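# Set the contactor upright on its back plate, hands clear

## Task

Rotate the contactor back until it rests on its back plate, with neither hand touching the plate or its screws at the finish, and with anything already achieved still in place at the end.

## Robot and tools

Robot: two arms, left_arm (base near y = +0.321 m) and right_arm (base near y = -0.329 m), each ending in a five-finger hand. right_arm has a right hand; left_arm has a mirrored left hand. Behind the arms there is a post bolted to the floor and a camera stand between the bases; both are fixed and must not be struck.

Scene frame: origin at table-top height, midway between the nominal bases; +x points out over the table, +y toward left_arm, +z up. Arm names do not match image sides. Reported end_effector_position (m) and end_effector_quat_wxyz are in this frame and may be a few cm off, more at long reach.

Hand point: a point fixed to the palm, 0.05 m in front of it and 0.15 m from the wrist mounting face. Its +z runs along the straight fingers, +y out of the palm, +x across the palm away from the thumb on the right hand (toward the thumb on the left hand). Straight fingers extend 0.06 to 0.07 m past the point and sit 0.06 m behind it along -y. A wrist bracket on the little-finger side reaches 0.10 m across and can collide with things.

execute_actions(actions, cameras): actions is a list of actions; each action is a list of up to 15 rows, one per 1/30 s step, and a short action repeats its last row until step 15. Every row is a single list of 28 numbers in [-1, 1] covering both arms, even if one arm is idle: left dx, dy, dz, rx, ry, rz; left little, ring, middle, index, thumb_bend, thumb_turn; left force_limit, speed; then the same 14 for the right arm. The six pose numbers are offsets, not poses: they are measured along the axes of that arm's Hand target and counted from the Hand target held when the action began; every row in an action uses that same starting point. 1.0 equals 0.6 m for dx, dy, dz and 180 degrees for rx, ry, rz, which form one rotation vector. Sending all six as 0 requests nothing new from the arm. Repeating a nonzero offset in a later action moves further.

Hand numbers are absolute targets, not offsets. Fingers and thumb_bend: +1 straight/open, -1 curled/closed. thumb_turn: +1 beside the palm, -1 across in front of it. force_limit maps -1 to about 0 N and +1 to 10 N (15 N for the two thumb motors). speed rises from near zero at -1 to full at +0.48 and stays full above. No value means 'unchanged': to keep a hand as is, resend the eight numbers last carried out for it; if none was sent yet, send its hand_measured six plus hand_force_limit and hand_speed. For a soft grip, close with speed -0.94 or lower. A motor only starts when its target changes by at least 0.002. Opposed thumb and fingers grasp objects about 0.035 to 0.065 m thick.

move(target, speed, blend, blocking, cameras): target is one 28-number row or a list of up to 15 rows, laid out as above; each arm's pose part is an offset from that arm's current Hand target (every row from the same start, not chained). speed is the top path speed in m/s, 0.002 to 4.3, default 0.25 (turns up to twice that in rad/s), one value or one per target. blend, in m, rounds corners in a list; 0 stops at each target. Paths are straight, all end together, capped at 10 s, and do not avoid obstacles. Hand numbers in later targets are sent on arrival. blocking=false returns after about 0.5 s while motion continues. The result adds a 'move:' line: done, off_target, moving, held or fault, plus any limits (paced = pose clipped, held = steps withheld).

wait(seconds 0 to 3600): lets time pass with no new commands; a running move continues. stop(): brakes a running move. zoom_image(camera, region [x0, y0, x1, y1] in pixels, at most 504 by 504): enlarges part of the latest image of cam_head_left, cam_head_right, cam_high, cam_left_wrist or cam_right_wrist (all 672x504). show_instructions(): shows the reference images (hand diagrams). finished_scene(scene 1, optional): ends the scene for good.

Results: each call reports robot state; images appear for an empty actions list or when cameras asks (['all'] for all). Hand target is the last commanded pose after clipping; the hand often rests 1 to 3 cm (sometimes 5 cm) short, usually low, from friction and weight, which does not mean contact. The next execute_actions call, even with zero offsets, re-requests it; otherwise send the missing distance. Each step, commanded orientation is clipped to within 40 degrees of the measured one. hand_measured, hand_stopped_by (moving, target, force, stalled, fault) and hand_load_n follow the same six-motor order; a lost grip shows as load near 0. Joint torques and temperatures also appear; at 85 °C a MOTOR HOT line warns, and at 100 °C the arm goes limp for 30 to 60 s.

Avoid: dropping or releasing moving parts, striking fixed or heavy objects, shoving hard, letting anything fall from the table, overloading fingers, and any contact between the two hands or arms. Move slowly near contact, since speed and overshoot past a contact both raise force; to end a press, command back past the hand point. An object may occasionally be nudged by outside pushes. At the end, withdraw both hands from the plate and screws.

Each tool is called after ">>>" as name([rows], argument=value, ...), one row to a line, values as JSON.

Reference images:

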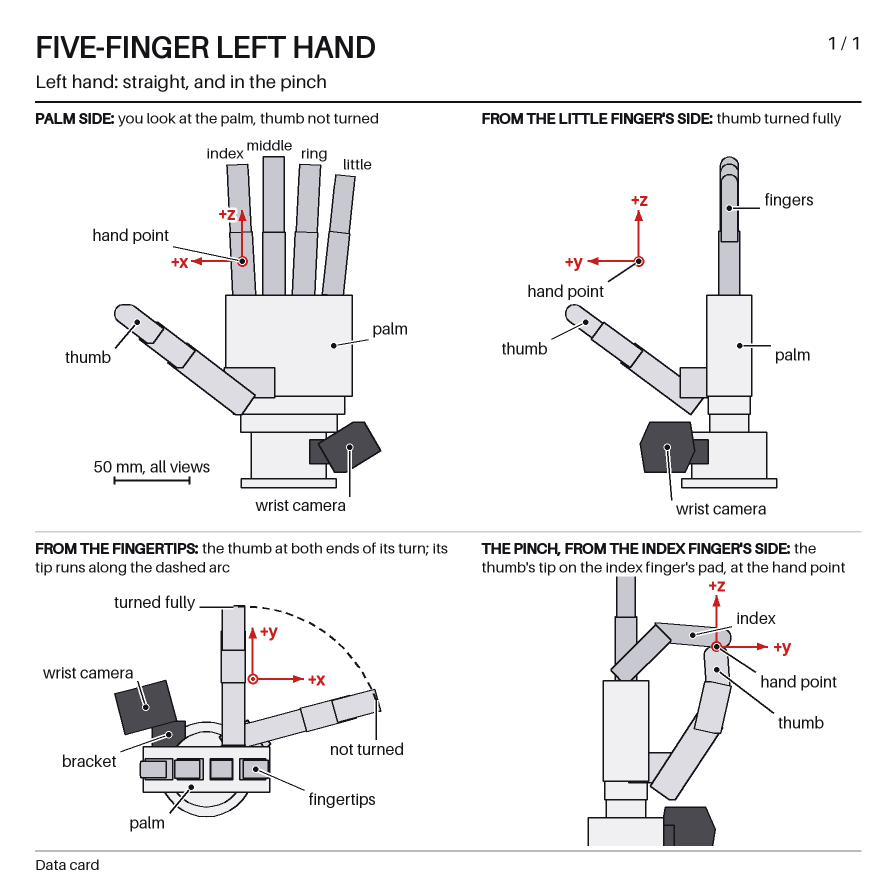

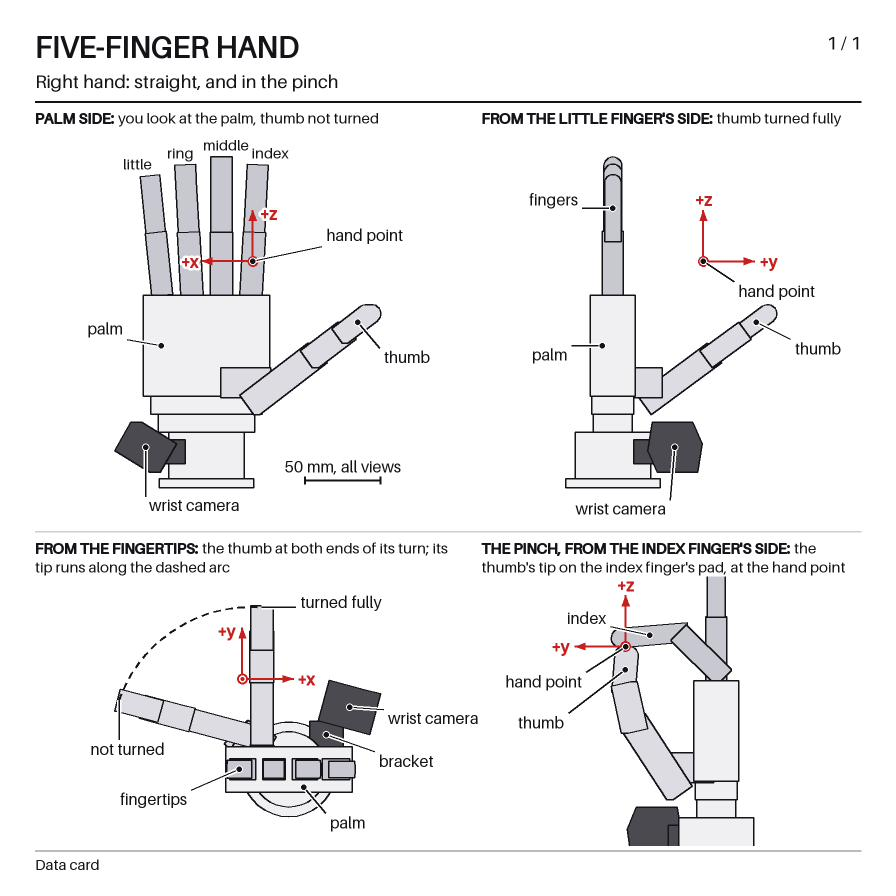

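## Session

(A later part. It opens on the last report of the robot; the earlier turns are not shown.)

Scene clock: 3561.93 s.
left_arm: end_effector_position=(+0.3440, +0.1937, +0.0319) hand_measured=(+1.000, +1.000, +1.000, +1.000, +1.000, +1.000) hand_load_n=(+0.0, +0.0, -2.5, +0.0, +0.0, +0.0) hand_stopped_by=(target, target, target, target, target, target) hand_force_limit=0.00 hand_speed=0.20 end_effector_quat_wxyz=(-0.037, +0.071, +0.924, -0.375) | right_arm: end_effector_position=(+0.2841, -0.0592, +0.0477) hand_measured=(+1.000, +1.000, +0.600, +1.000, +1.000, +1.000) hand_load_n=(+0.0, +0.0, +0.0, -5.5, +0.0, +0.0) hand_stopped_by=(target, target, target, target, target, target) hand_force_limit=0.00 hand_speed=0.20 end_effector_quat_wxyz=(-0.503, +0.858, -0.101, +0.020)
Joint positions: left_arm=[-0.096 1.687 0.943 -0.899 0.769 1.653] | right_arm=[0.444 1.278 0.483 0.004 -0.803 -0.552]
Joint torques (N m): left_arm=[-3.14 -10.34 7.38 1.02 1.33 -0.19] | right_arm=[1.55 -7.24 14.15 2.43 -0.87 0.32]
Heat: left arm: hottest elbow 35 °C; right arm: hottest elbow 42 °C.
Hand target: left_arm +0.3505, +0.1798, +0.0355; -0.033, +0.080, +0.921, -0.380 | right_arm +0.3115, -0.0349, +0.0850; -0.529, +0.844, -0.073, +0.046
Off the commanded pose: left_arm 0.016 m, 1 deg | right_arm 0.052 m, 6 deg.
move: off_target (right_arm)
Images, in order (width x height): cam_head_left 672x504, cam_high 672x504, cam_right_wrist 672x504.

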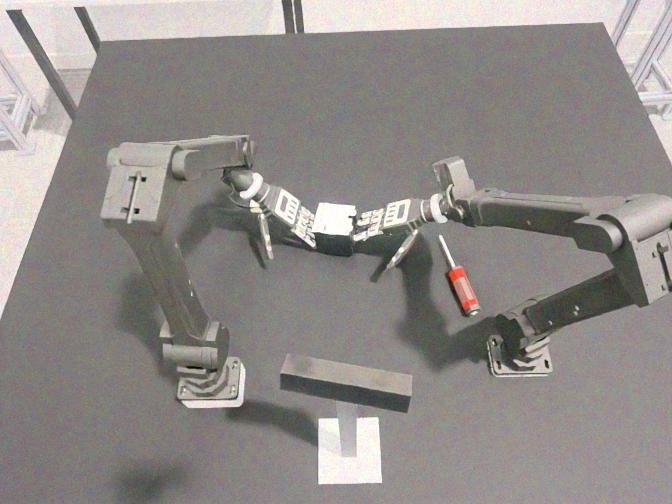

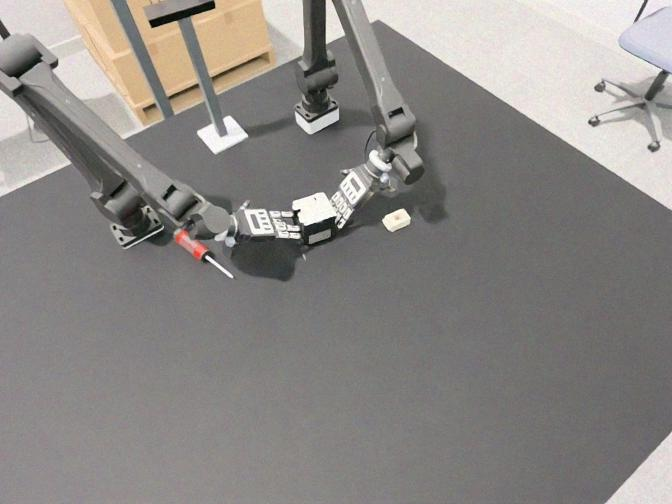

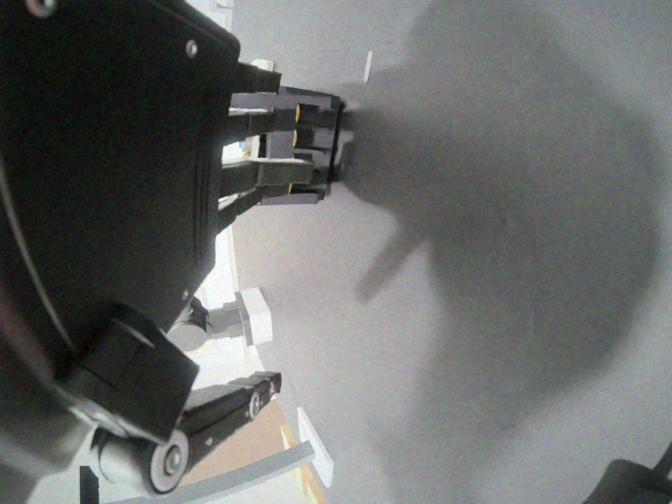

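>>> move([
  [0, 0, 0, 0, 0, 0, 1, 1, 1, 1, 1, 1, 0, 0.2, 0.0, -0.0522, -0.0069, 0, 0, 0, 1, 1, 0.6, 1, 1, 1, 0, 0.2],
], speed=0.04, cameras=["cam_head_left", "cam_right_wrist", "cam_high"])

>>> zoom_image(camera="cam_head_left", region=[280, 180, 390, 280])

>>> zoom_image(camera="cam_right_wrist", region=[200, 60, 400, 260])

>>> zoom_image(camera="cam_high", region=[250, 160, 380, 260])

Scene clock: 3607.37 s.
left_arm: end_effector_position=(+0.3447, +0.1946, +0.0313) hand_measured=(+1.000, +1.000, +1.000, +1.000, +1.000, +1.000) hand_load_n=(+0.0, +0.0, -3.5, +0.0, +0.0, +0.0) hand_stopped_by=(target, target, target, target, target, target) hand_force_limit=0.00 hand_speed=0.20 end_effector_quat_wxyz=(-0.036, +0.072, +0.925, -0.372) | right_arm: end_effector_position=(+0.2942, -0.0446, +0.0826) hand_measured=(+1.000, +1.000, +0.600, +1.000, +1.000, +1.000) hand_load_n=(+0.0, +0.0, -0.5, -3.0, +0.0, -0.5) hand_stopped_by=(target, target, target, target, target, target) hand_force_limit=0.00 hand_speed=0.20 end_effector_quat_wxyz=(-0.510, +0.855, -0.092, +0.027)
Joint positions: left_arm=[-0.097 1.687 0.943 -0.896 0.763 1.653] | right_arm=[0.47 1.225 0.549 -0.074 -0.792 -0.531]
Joint torques (N m): left_arm=[-2.96 -10.4 7.39 0.92 1.56 -0.18] | right_arm=[1.49 -6.71 14.01 2.25 -0.52 0.36]
Heat: left arm: hottest elbow 35 °C; right arm: hottest elbow 46 °C.
Hand target: left_arm +0.3504, +0.1798, +0.0355; -0.033, +0.080, +0.921, -0.380 | right_arm +0.3132, -0.0251, +0.1151; -0.529, +0.844, -0.073, +0.046
Off the commanded pose: left_arm 0.016 m, 1 deg | right_arm 0.042 m, 4 deg.
move: off_target (right_arm)
Images, in order (width x height): cam_head_left 672x504, cam_high 672x504, cam_right_wrist 672x504.

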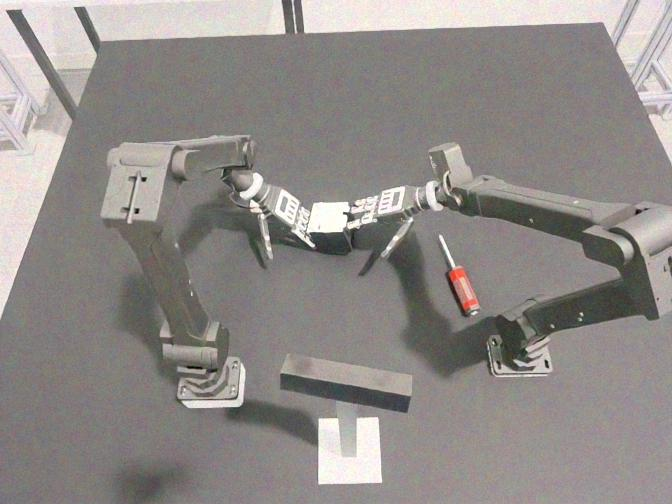

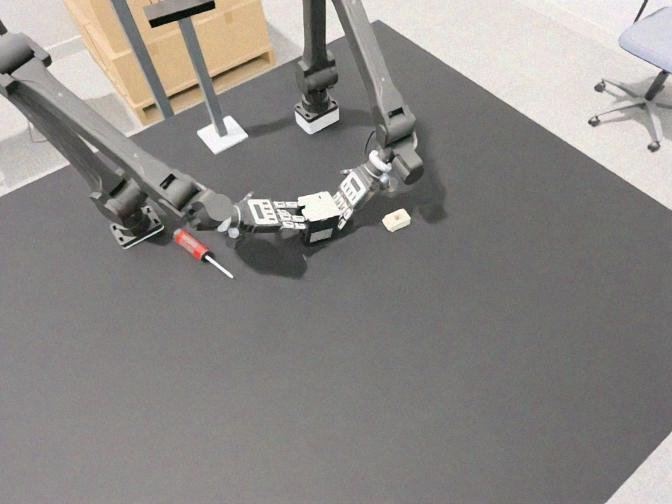

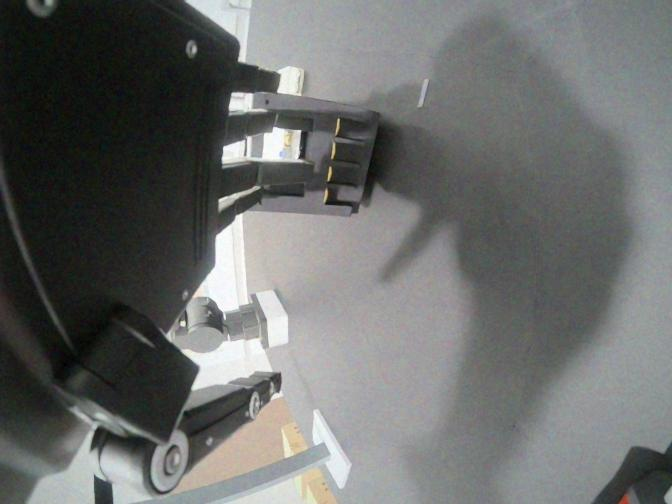

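Scaled by 4.582 from the camera's image (finer frame: 960x720).

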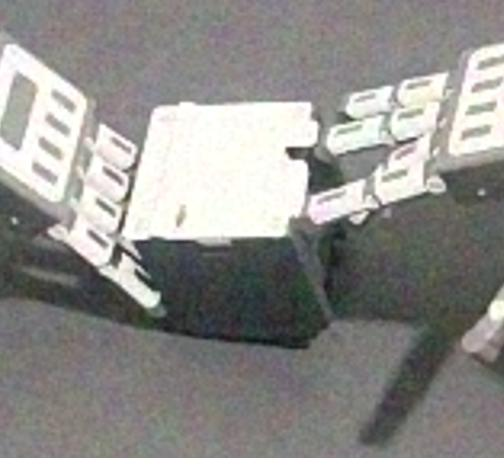

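Scaled by 2.520 from the camera's image (finer frame: 960x720).

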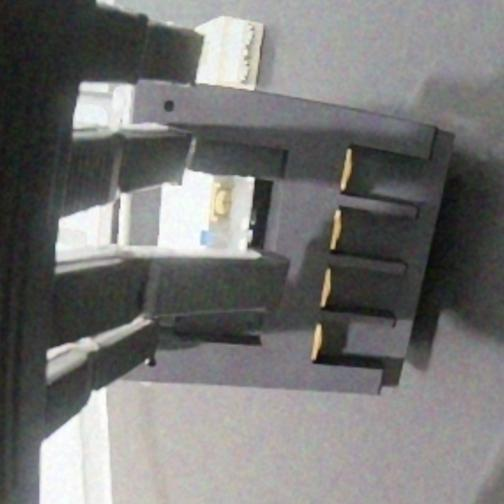

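Scaled by 3.877 from the camera's image (finer frame: 960x720).

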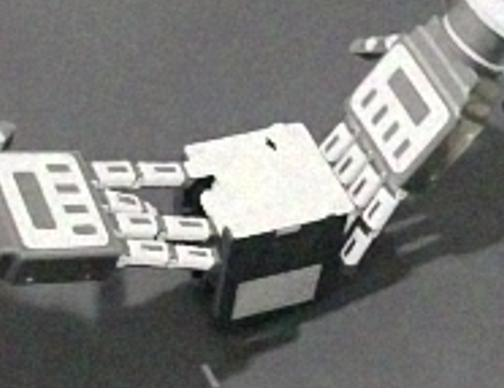

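>>> move([
  [0, 0, 0, 0, 0, 0, 1, 1, 1, 1, 1, 1, 0, 0.2, -0.005, 0.002, 0.0238, 0, 0, 0, 1, 1, 0.6, 1, 1, 1, 0, 0.2],
], speed=0.04, cameras=["cam_head_left", "cam_right_wrist", "cam_high"])

>>> zoom_image(camera="cam_head_left", region=[280, 180, 390, 280])

>>> zoom_image(camera="cam_right_wrist", region=[200, 60, 400, 260])

>>> zoom_image(camera="cam_high", region=[250, 160, 380, 260])

Scene clock: 3631.10 s.
left_arm: end_effector_position=(+0.3448, +0.1958, +0.0307) hand_measured=(+1.000, +1.000, +1.000, +1.000, +1.000, +1.000) hand_load_n=(+0.0, +0.0, -4.0, -1.0, +0.0, +0.0) hand_stopped_by=(target, target, target, target, target, target) hand_force_limit=0.00 hand_speed=0.20 end_effector_quat_wxyz=(-0.036, +0.072, +0.926, -0.369) | right_arm: end_effector_position=(+0.2954, -0.0325, +0.0868) hand_measured=(+1.000, +1.000, +0.600, +1.000, +1.000, +1.000) hand_load_n=(+0.0, +0.0, +0.0, -1.0, +0.0, -0.5) hand_stopped_by=(target, target, target, target, target, target) hand_force_limit=0.00 hand_speed=0.20 end_effector_quat_wxyz=(-0.513, +0.853, -0.091, +0.030)
Joint positions: left_arm=[-0.097 1.687 0.943 -0.896 0.757 1.653] | right_arm=[0.502 1.232 0.56 -0.044 -0.768 -0.497]
Joint torques (N m): left_arm=[-2.73 -10.4 7.41 0.84 1.87 -0.17] | right_arm=[1.73 -4.54 13.07 3.28 -0.34 0.31]
Heat: left arm: hottest elbow 35 °C; right arm: hottest elbow 46 °C.
Hand target: left_arm +0.3504, +0.1798, +0.0355; -0.033, +0.080, +0.921, -0.380 | right_arm +0.3122, -0.0125, +0.1076; -0.529, +0.844, -0.073, +0.046
Off the commanded pose: left_arm 0.018 m, 2 deg | right_arm 0.034 m, 3 deg.
move: off_target (right_arm)
Images, in order (width x height): cam_head_left 672x504, cam_high 672x504, cam_right_wrist 672x504.

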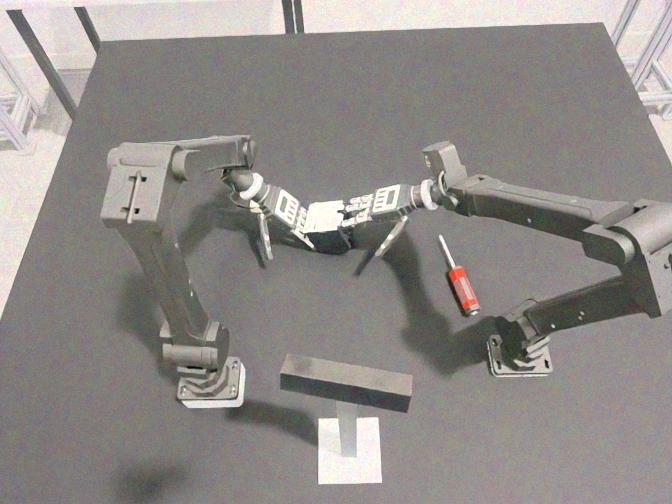

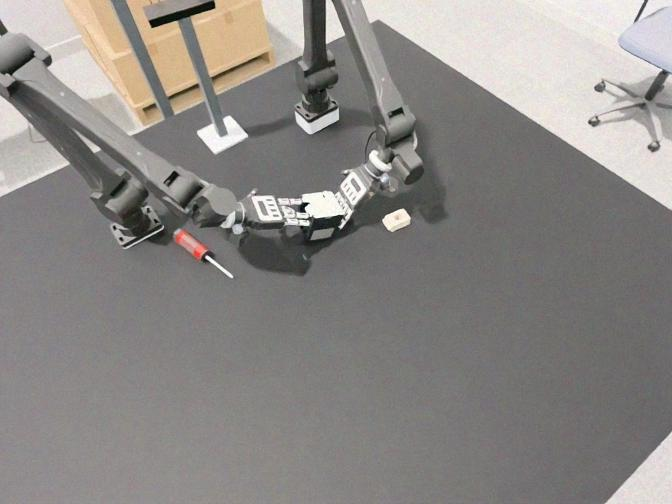

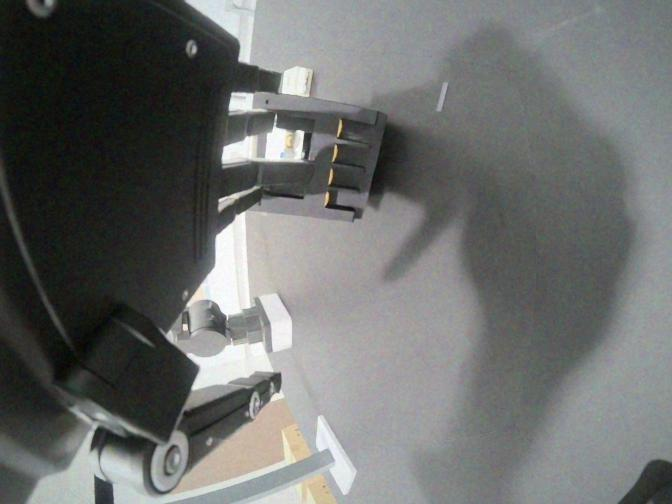

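Scaled by 4.582 from the camera's image (finer frame: 960x720).

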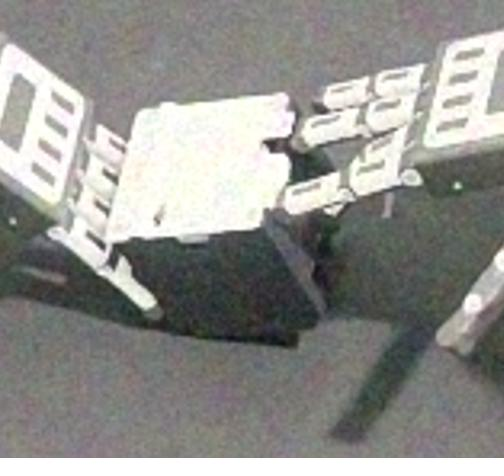

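Scaled by 2.520 from the camera's image (finer frame: 960x720).

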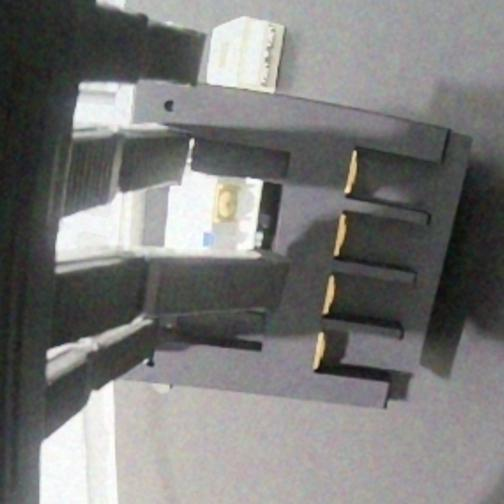

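Scaled by 3.877 from the camera's image (finer frame: 960x720).

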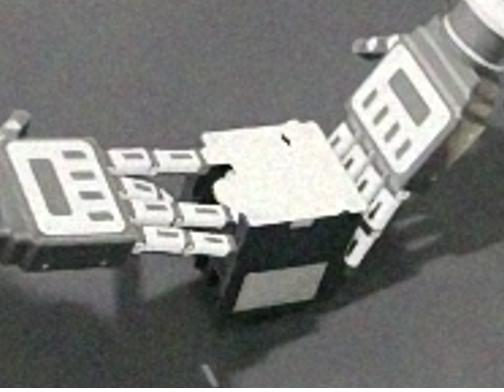

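>>> move([
  [0, 0, 0, 0, 0, 0, 1, 1, 1, 1, 1, 1, 0, 0.2, -0.0038, 0.0295, -0.0147, 0, 0, 0, 1, 1, 0.6, 1, 1, 1, 0, 0.2],
], speed=0.04, cameras=["cam_head_left", "cam_head_right", "cam_high"])

>>> zoom_image(camera="cam_head_left", region=[280, 180, 390, 280])

>>> zoom_image(camera="cam_high", region=[250, 160, 380, 260])

Scene clock: 3661.20 s.
left_arm: end_effector_position=(+0.3446, +0.1956, +0.0306) hand_measured=(+1.000, +1.000, +1.000, +1.000, +1.000, +1.000) hand_load_n=(+0.0, +0.0, -4.0, -1.0, +0.0, +0.0) hand_stopped_by=(target, target, target, target, target, target) hand_force_limit=0.00 hand_speed=0.20 end_effector_quat_wxyz=(-0.036, +0.072, +0.926, -0.368) | right_arm: end_effector_position=(+0.2969, -0.0312, +0.0873) hand_measured=(+1.000, +1.000, +0.600, +1.000, +1.000, +1.000) hand_load_n=(+0.0, -0.5, -0.5, -1.5, +0.0, +0.0) hand_stopped_by=(target, target, target, target, target, target) hand_force_limit=0.00 hand_speed=0.20 end_effector_quat_wxyz=(-0.517, +0.851, -0.083, +0.033)
Joint positions: left_arm=[-0.098 1.687 0.943 -0.896 0.756 1.653] | right_arm=[0.5 1.237 0.56 -0.03 -0.779 -0.506]
Joint torques (N m): left_arm=[-2.9 -10.29 7.38 0.88 1.89 -0.18] | right_arm=[-0.67 -5.3 9.7 3.37 -0.81 0.12]
Heat: left arm: hottest elbow 35 °C; right arm: hottest elbow 45 °C.
Hand target: left_arm +0.3504, +0.1798, +0.0355; -0.033, +0.080, +0.921, -0.380 | right_arm +0.3073, -0.0276, +0.0956; -0.529, +0.844, -0.073, +0.046
Off the commanded pose: left_arm 0.017 m, 2 deg | right_arm 0.014 m, 2 deg.
move: off_target (right_arm)

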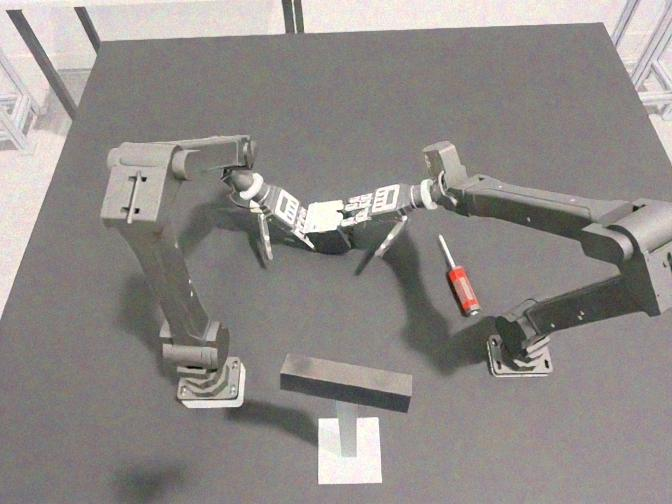

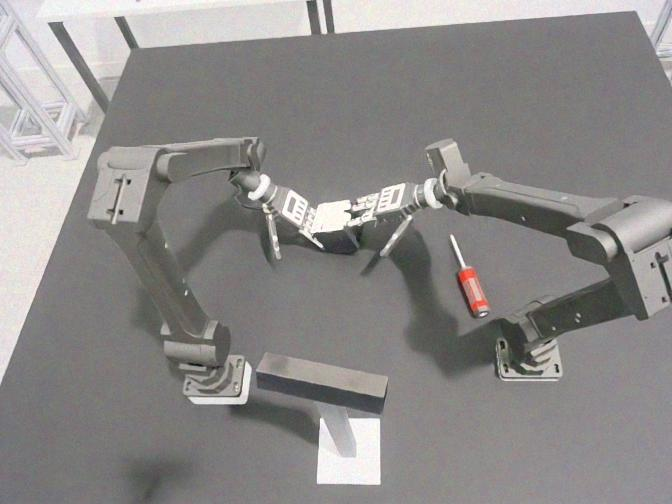

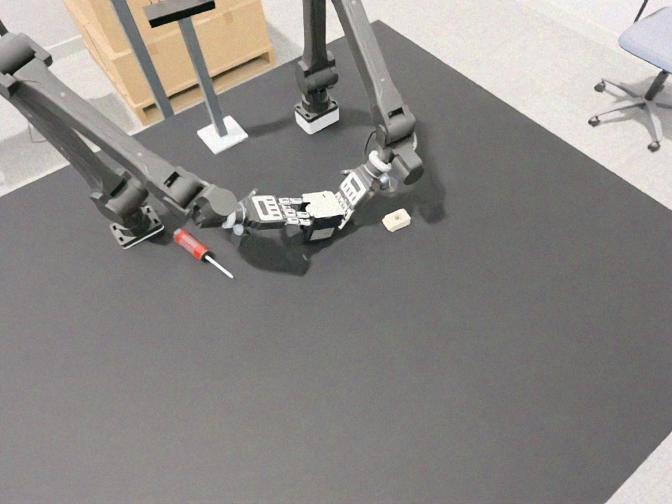

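Scaled by 4.582 from the camera's image (finer frame: 960x720).

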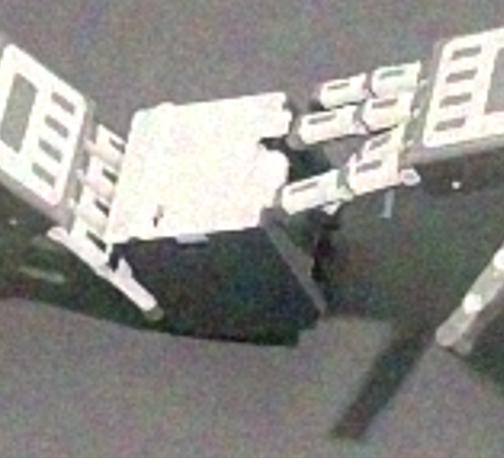

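Scaled by 3.877 from the camera's image (finer frame: 960x720).

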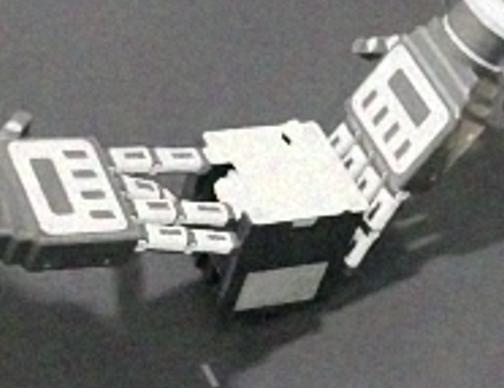

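>>> move([
  [0, 0.0825, -0.0825, 0, 0, 0, 1, 1, 1, 1, 1, 1, 0, 0.2, 0, 0, 0, 0, 0, 0, 1, 1, 0.6, 1, 1, 1, 0, 0.2],
  [0, -0.0118, -0.1768, 0, 0, 0, 1, 1, 1, 1, 1, 1, 0, 0.2, 0, 0, 0, 0, 0, 0, 1, 1, 0.6, 1, 1, 1, 0, 0.2],
  [0, -0.0456, -0.1347, 0, 0, 0, 1, 1, 1, 1, 1, 1, 0, 0.2, 0, 0, 0, 0, 0, 0, 1, 1, 0.6, 1, 1, 1, 0, 0.2],
], speed=0.08, cameras=["cam_head_left", "cam_left_wrist", "cam_right_wrist", "cam_high"])

>>> zoom_image(camera="cam_head_left", region=[280, 180, 390, 280])

>>> zoom_image(camera="cam_high", region=[250, 150, 380, 250])

>>> zoom_image(camera="cam_left_wrist", region=[250, 60, 450, 260])

Scene clock: 3703.67 s.
left_arm: end_effector_position=(+0.3523, +0.2185, +0.1044) hand_measured=(+1.000, +1.000, +1.000, +1.000, +1.000, +1.000) hand_load_n=(+0.5, +0.0, +0.0, +0.0, +0.0, +0.0) hand_stopped_by=(target, target, target, target, target, target) hand_force_limit=0.00 hand_speed=0.20 end_effector_quat_wxyz=(-0.046, +0.079, +0.920, -0.381) | right_arm: end_effector_position=(+0.2969, -0.0308, +0.0878) hand_measured=(+1.000, +1.000, +0.600, +1.000, +1.000, +1.000) hand_load_n=(+0.0, -0.5, +0.0, -1.0, +0.0, -0.5) hand_stopped_by=(target, target, target, target, target, target) hand_force_limit=0.00 hand_speed=0.20 end_effector_quat_wxyz=(-0.519, +0.850, -0.082, +0.033)
Joint positions: left_arm=[-0.031 1.609 1.069 -1.199 0.774 1.776] | right_arm=[0.5 1.237 0.56 -0.028 -0.782 -0.507]
Joint torques (N m): left_arm=[-0.97 -12.22 7.17 0.72 0.74 -0.16] | right_arm=[-0.67 -5.25 9.69 3.29 -0.73 0.13]
Motor temperatures (°C): left_arm=[31 34 35 29 33 31] | right_arm=[28 30 43 29 33 28]
Heat: left arm: hottest elbow 35 °C; right arm: hottest elbow 43 °C.
Hand target: left_arm +0.3570, +0.2168, +0.1122; -0.033, +0.080, +0.921, -0.380 | right_arm +0.3073, -0.0276, +0.0956; -0.529, +0.844, -0.073, +0.046
Off the commanded pose: left_arm 0.009 m, 1 deg | right_arm 0.013 m, 2 deg.
move: done
Images, in order (width x height): cam_head_left 672x504, cam_high 672x504, cam_left_wrist 672x504, cam_right_wrist 672x504.

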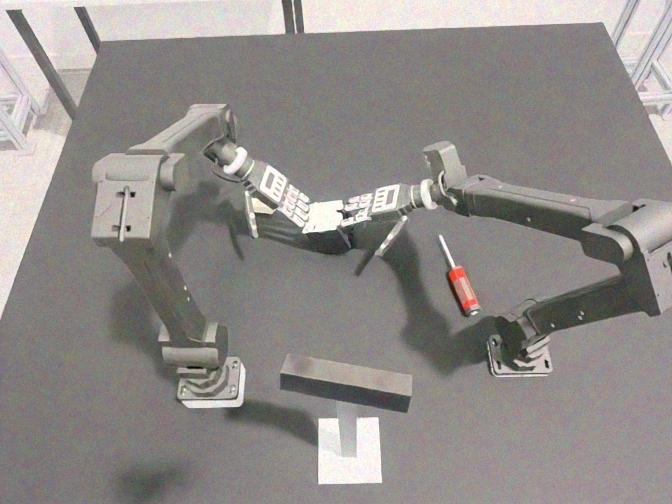

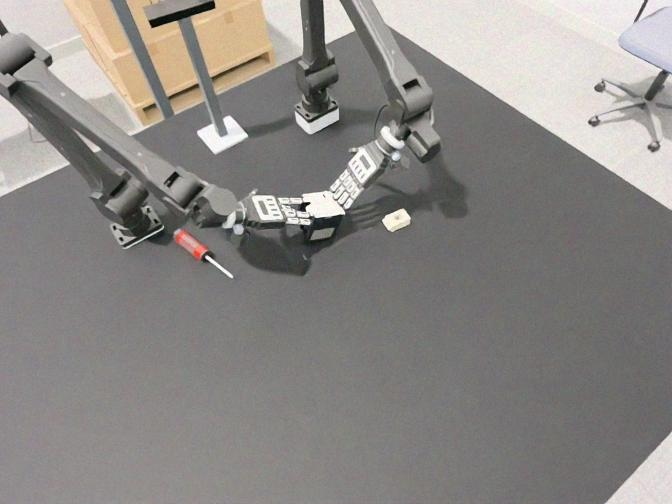

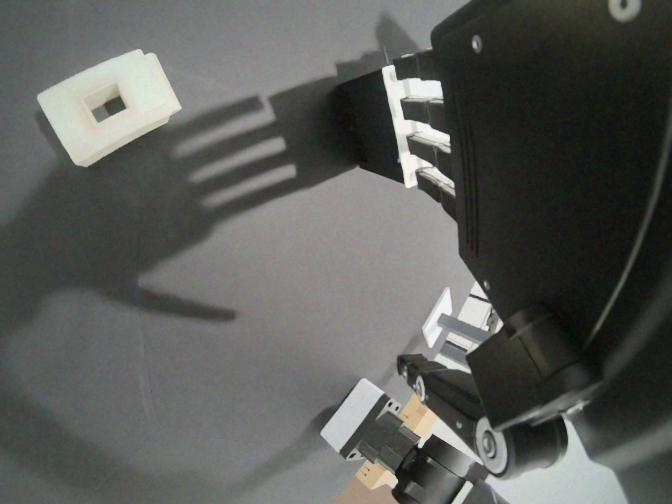

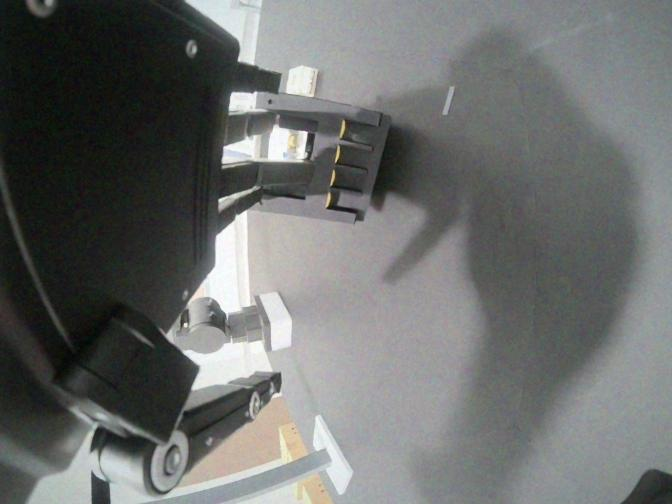

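Scaled by 4.582 from the camera's image (finer frame: 960x720).

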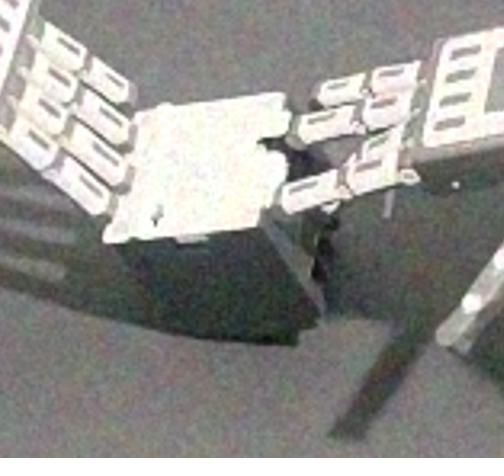

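Scaled by 3.877 from the camera's image (finer frame: 960x720).

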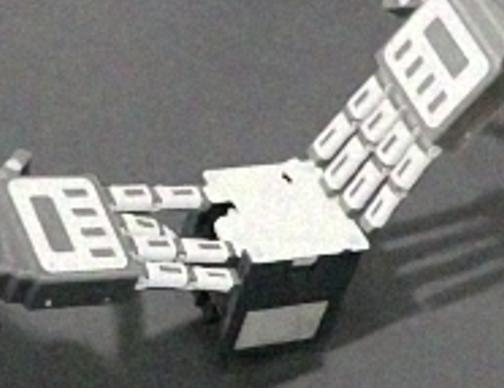

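Scaled by 2.520 from the camera's image (finer frame: 960x720).

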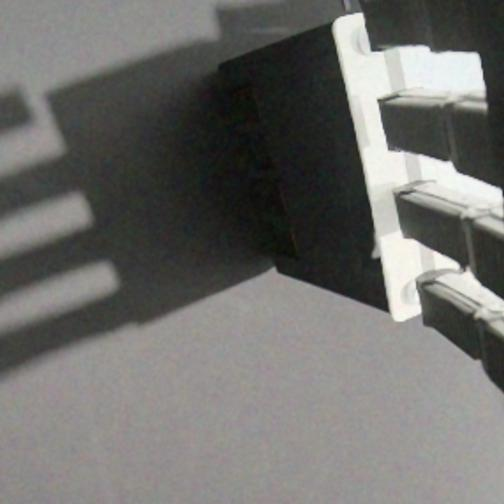

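>>> move([
  [0, -0.0212, -0.0212, 0, 0, 0, 1, 1, 1, 1, 1, 1, 0, 0.2, 0, 0, 0, 0, 0, 0, 1, 1, 0.6, 1, 1, 1, 0, 0.2],
  [0, -0.0212, -0.0212, 0, 0, 0, 1, 1, 1, 1, 1, 1, 0, 0.2, 0, -0.0175, 0.0237, 0, 0, 0, 1, 1, 0.6, 1, 1, 1, 0, 0.2],
], speed=0.03, cameras=["cam_head_left", "cam_left_wrist", "cam_right_wrist", "cam_high"])

>>> zoom_image(camera="cam_head_left", region=[280, 180, 390, 280])

>>> zoom_image(camera="cam_high", region=[250, 150, 380, 250])

>>> zoom_image(camera="cam_left_wrist", region=[250, 60, 450, 260])

Scene clock: 3729.03 s.
left_arm: end_effector_position=(+0.3479, +0.2187, +0.1142) hand_measured=(+1.000, +1.000, +1.000, +1.000, +1.000, +1.000) hand_load_n=(+0.0, +0.0, +0.0, +0.0, +0.0, +0.0) hand_stopped_by=(target, target, target, target, target, target) hand_force_limit=0.00 hand_speed=0.20 end_effector_quat_wxyz=(-0.046, +0.078, +0.920, -0.381) | right_arm: end_effector_position=(+0.2977, -0.0247, +0.0852) hand_measured=(+1.000, +1.000, +0.600, +1.000, +1.000, +1.000) hand_load_n=(+0.0, +0.0, +0.0, +0.0, +0.0, -0.5) hand_stopped_by=(target, target, target, target, target, target) hand_force_limit=0.00 hand_speed=0.20 end_effector_quat_wxyz=(-0.519, +0.850, -0.084, +0.035)
Joint positions: left_arm=[-0.031 1.585 1.069 -1.223 0.774 1.774] | right_arm=[0.517 1.252 0.56 0.001 -0.764 -0.487]
Joint torques (N m): left_arm=[-0.85 -12.1 9.39 -0.25 0.73 -0.16] | right_arm=[1.08 -4.84 11.79 3.06 -0.19 0.27]
Heat: left arm: hottest elbow 35 °C; right arm: hottest elbow 42 °C.
Hand target: left_arm +0.3570, +0.2167, +0.1302; -0.033, +0.080, +0.921, -0.380 | right_arm +0.3103, -0.0105, +0.0987; -0.528, +0.845, -0.073, +0.046
Off the commanded pose: left_arm 0.019 m, 2 deg | right_arm 0.023 m, 2 deg.
move: off_target (left_arm, right_arm)
Images, in order (width x height): cam_head_left 672x504, cam_high 672x504, cam_left_wrist 672x504, cam_right_wrist 672x504.

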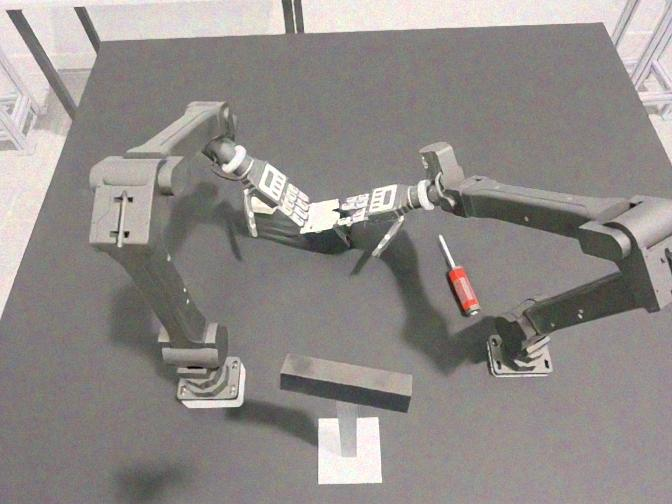

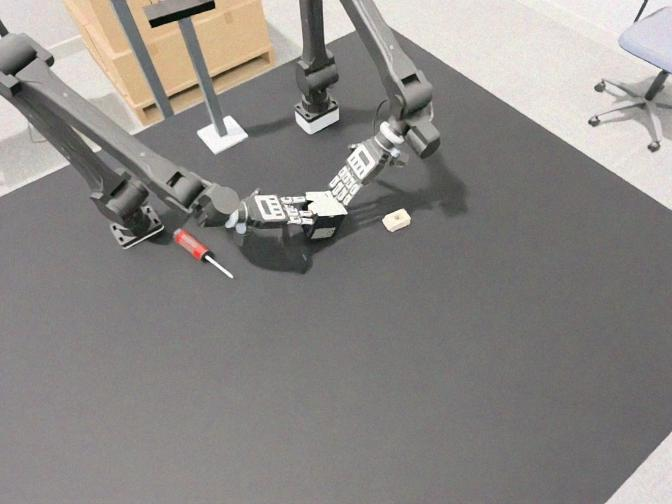

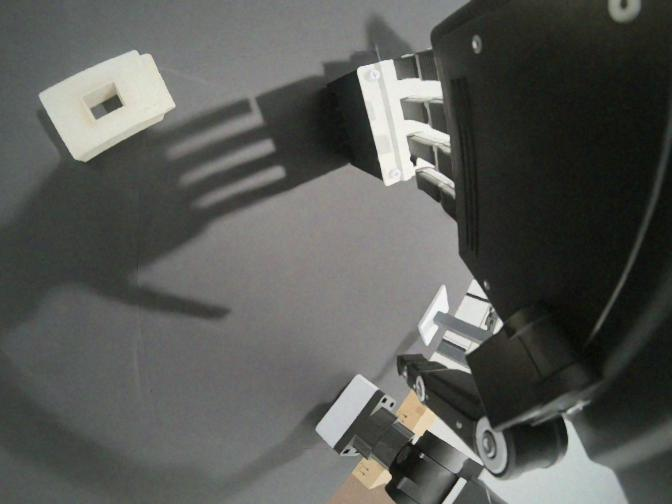

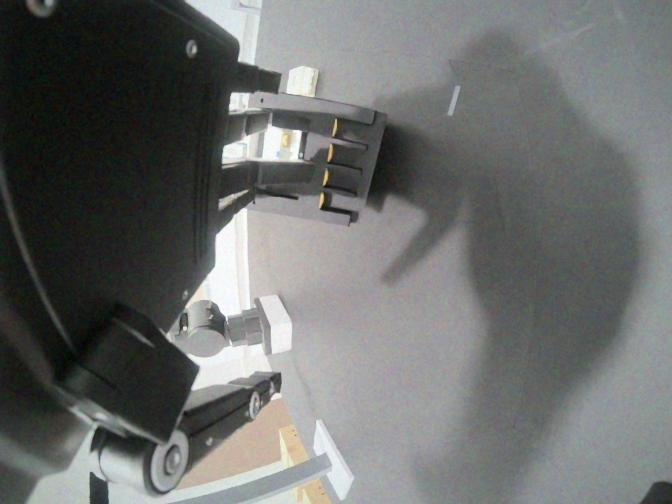

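Scaled by 4.582 from the camera's image (finer frame: 960x720).

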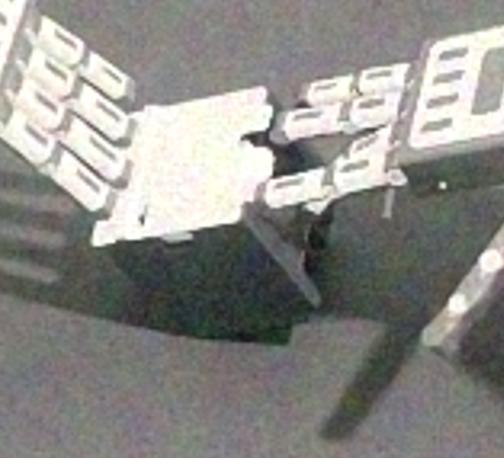

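Scaled by 3.877 from the camera's image (finer frame: 960x720).

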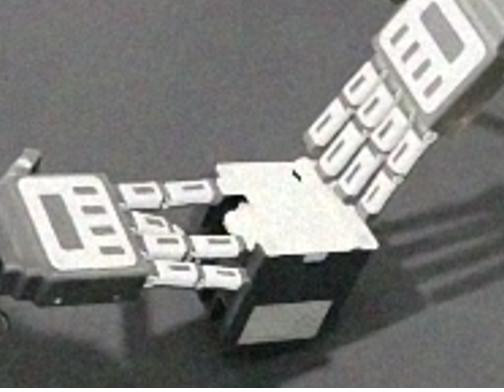

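Scaled by 2.520 from the camera's image (finer frame: 960x720).

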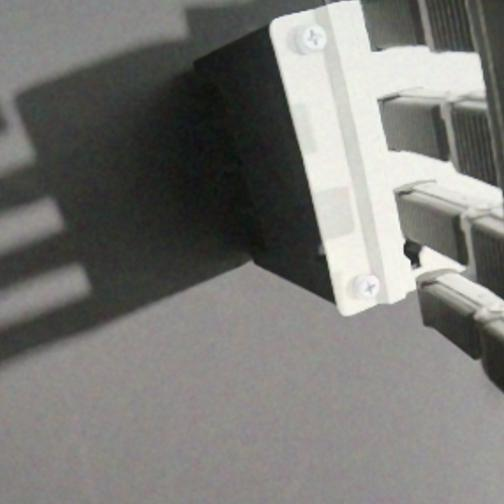

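>>> move([
  [0, 0.0, 0.0, 0, 0, 0, 1, 1, 1, 1, 1, 1, 0, 0.2, 0, -0.0221, 0.0226, 0, 0, 0, 1, 1, 0.6, 1, 1, 1, 0, 0.2],
], speed=0.03, cameras=["cam_head_left", "cam_left_wrist", "cam_right_wrist", "cam_high"])

>>> zoom_image(camera="cam_head_left", region=[280, 180, 390, 280])

>>> zoom_image(camera="cam_high", region=[250, 150, 380, 250])

Scene clock: 3770.43 s.
left_arm: end_effector_position=(+0.3495, +0.2212, +0.1172) hand_measured=(+1.000, +1.000, +1.000, +1.000, +1.000, +1.000) hand_load_n=(+0.0, -0.5, -0.5, +0.0, +0.0, +0.0) hand_stopped_by=(target, target, target, target, target, target) hand_force_limit=0.00 hand_speed=0.20 end_effector_quat_wxyz=(-0.041, +0.078, +0.921, -0.379) | right_arm: end_effector_position=(+0.2973, -0.0101, +0.0852) hand_measured=(+1.000, +1.000, +0.600, +1.000, +1.000, +1.000) hand_load_n=(+0.0, +0.0, +0.0, +0.0, +0.0, +0.0) hand_stopped_by=(target, target, target, target, target, target) hand_force_limit=0.00 hand_speed=0.20 end_effector_quat_wxyz=(-0.514, +0.853, -0.087, +0.030)
Joint positions: left_arm=[-0.026 1.577 1.071 -1.224 0.77 1.774] | right_arm=[0.558 1.275 0.583 0.008 -0.73 -0.455]
Joint torques (N m): left_arm=[-1.55 -11.22 9.31 -0.18 0.91 -0.17] | right_arm=[1.14 -5.6 12.6 3.08 -0.26 0.23]
Heat: left arm: hottest elbow 37 °C; right arm: hottest elbow 43 °C.
Hand target: left_arm +0.3569, +0.2167, +0.1302; -0.033, +0.080, +0.921, -0.380 | right_arm +0.3134, +0.0073, +0.1049; -0.529, +0.844, -0.073, +0.046
Off the commanded pose: left_arm 0.016 m, 1 deg | right_arm 0.031 m, 3 deg.
move: off_target (right_arm)
Images, in order (width x height): cam_head_left 672x504, cam_high 672x504, cam_left_wrist 672x504, cam_right_wrist 672x504.

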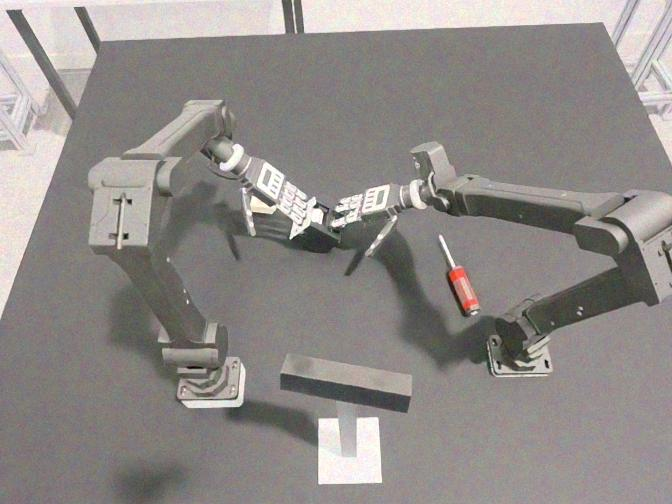

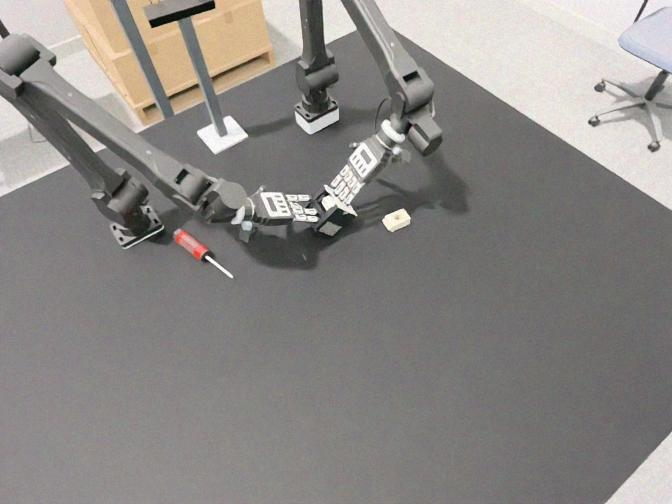

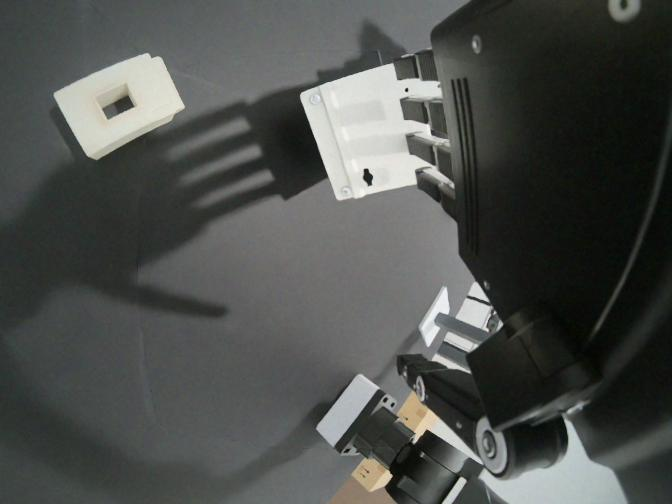

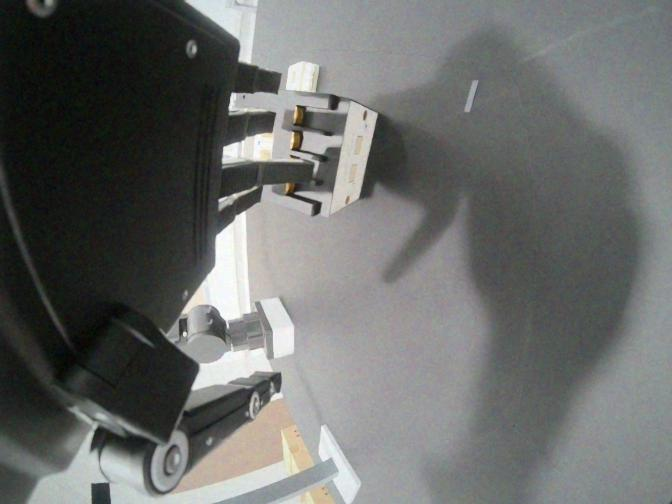

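Scaled by 4.582 from the camera's image (finer frame: 960x720).

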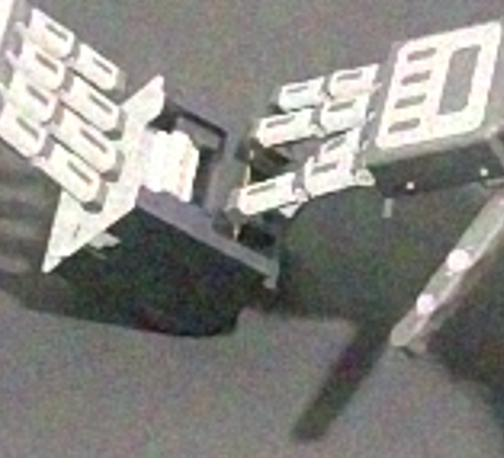

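Scaled by 3.877 from the camera's image (finer frame: 960x720).

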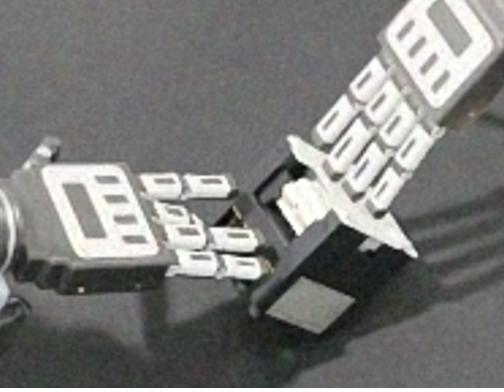

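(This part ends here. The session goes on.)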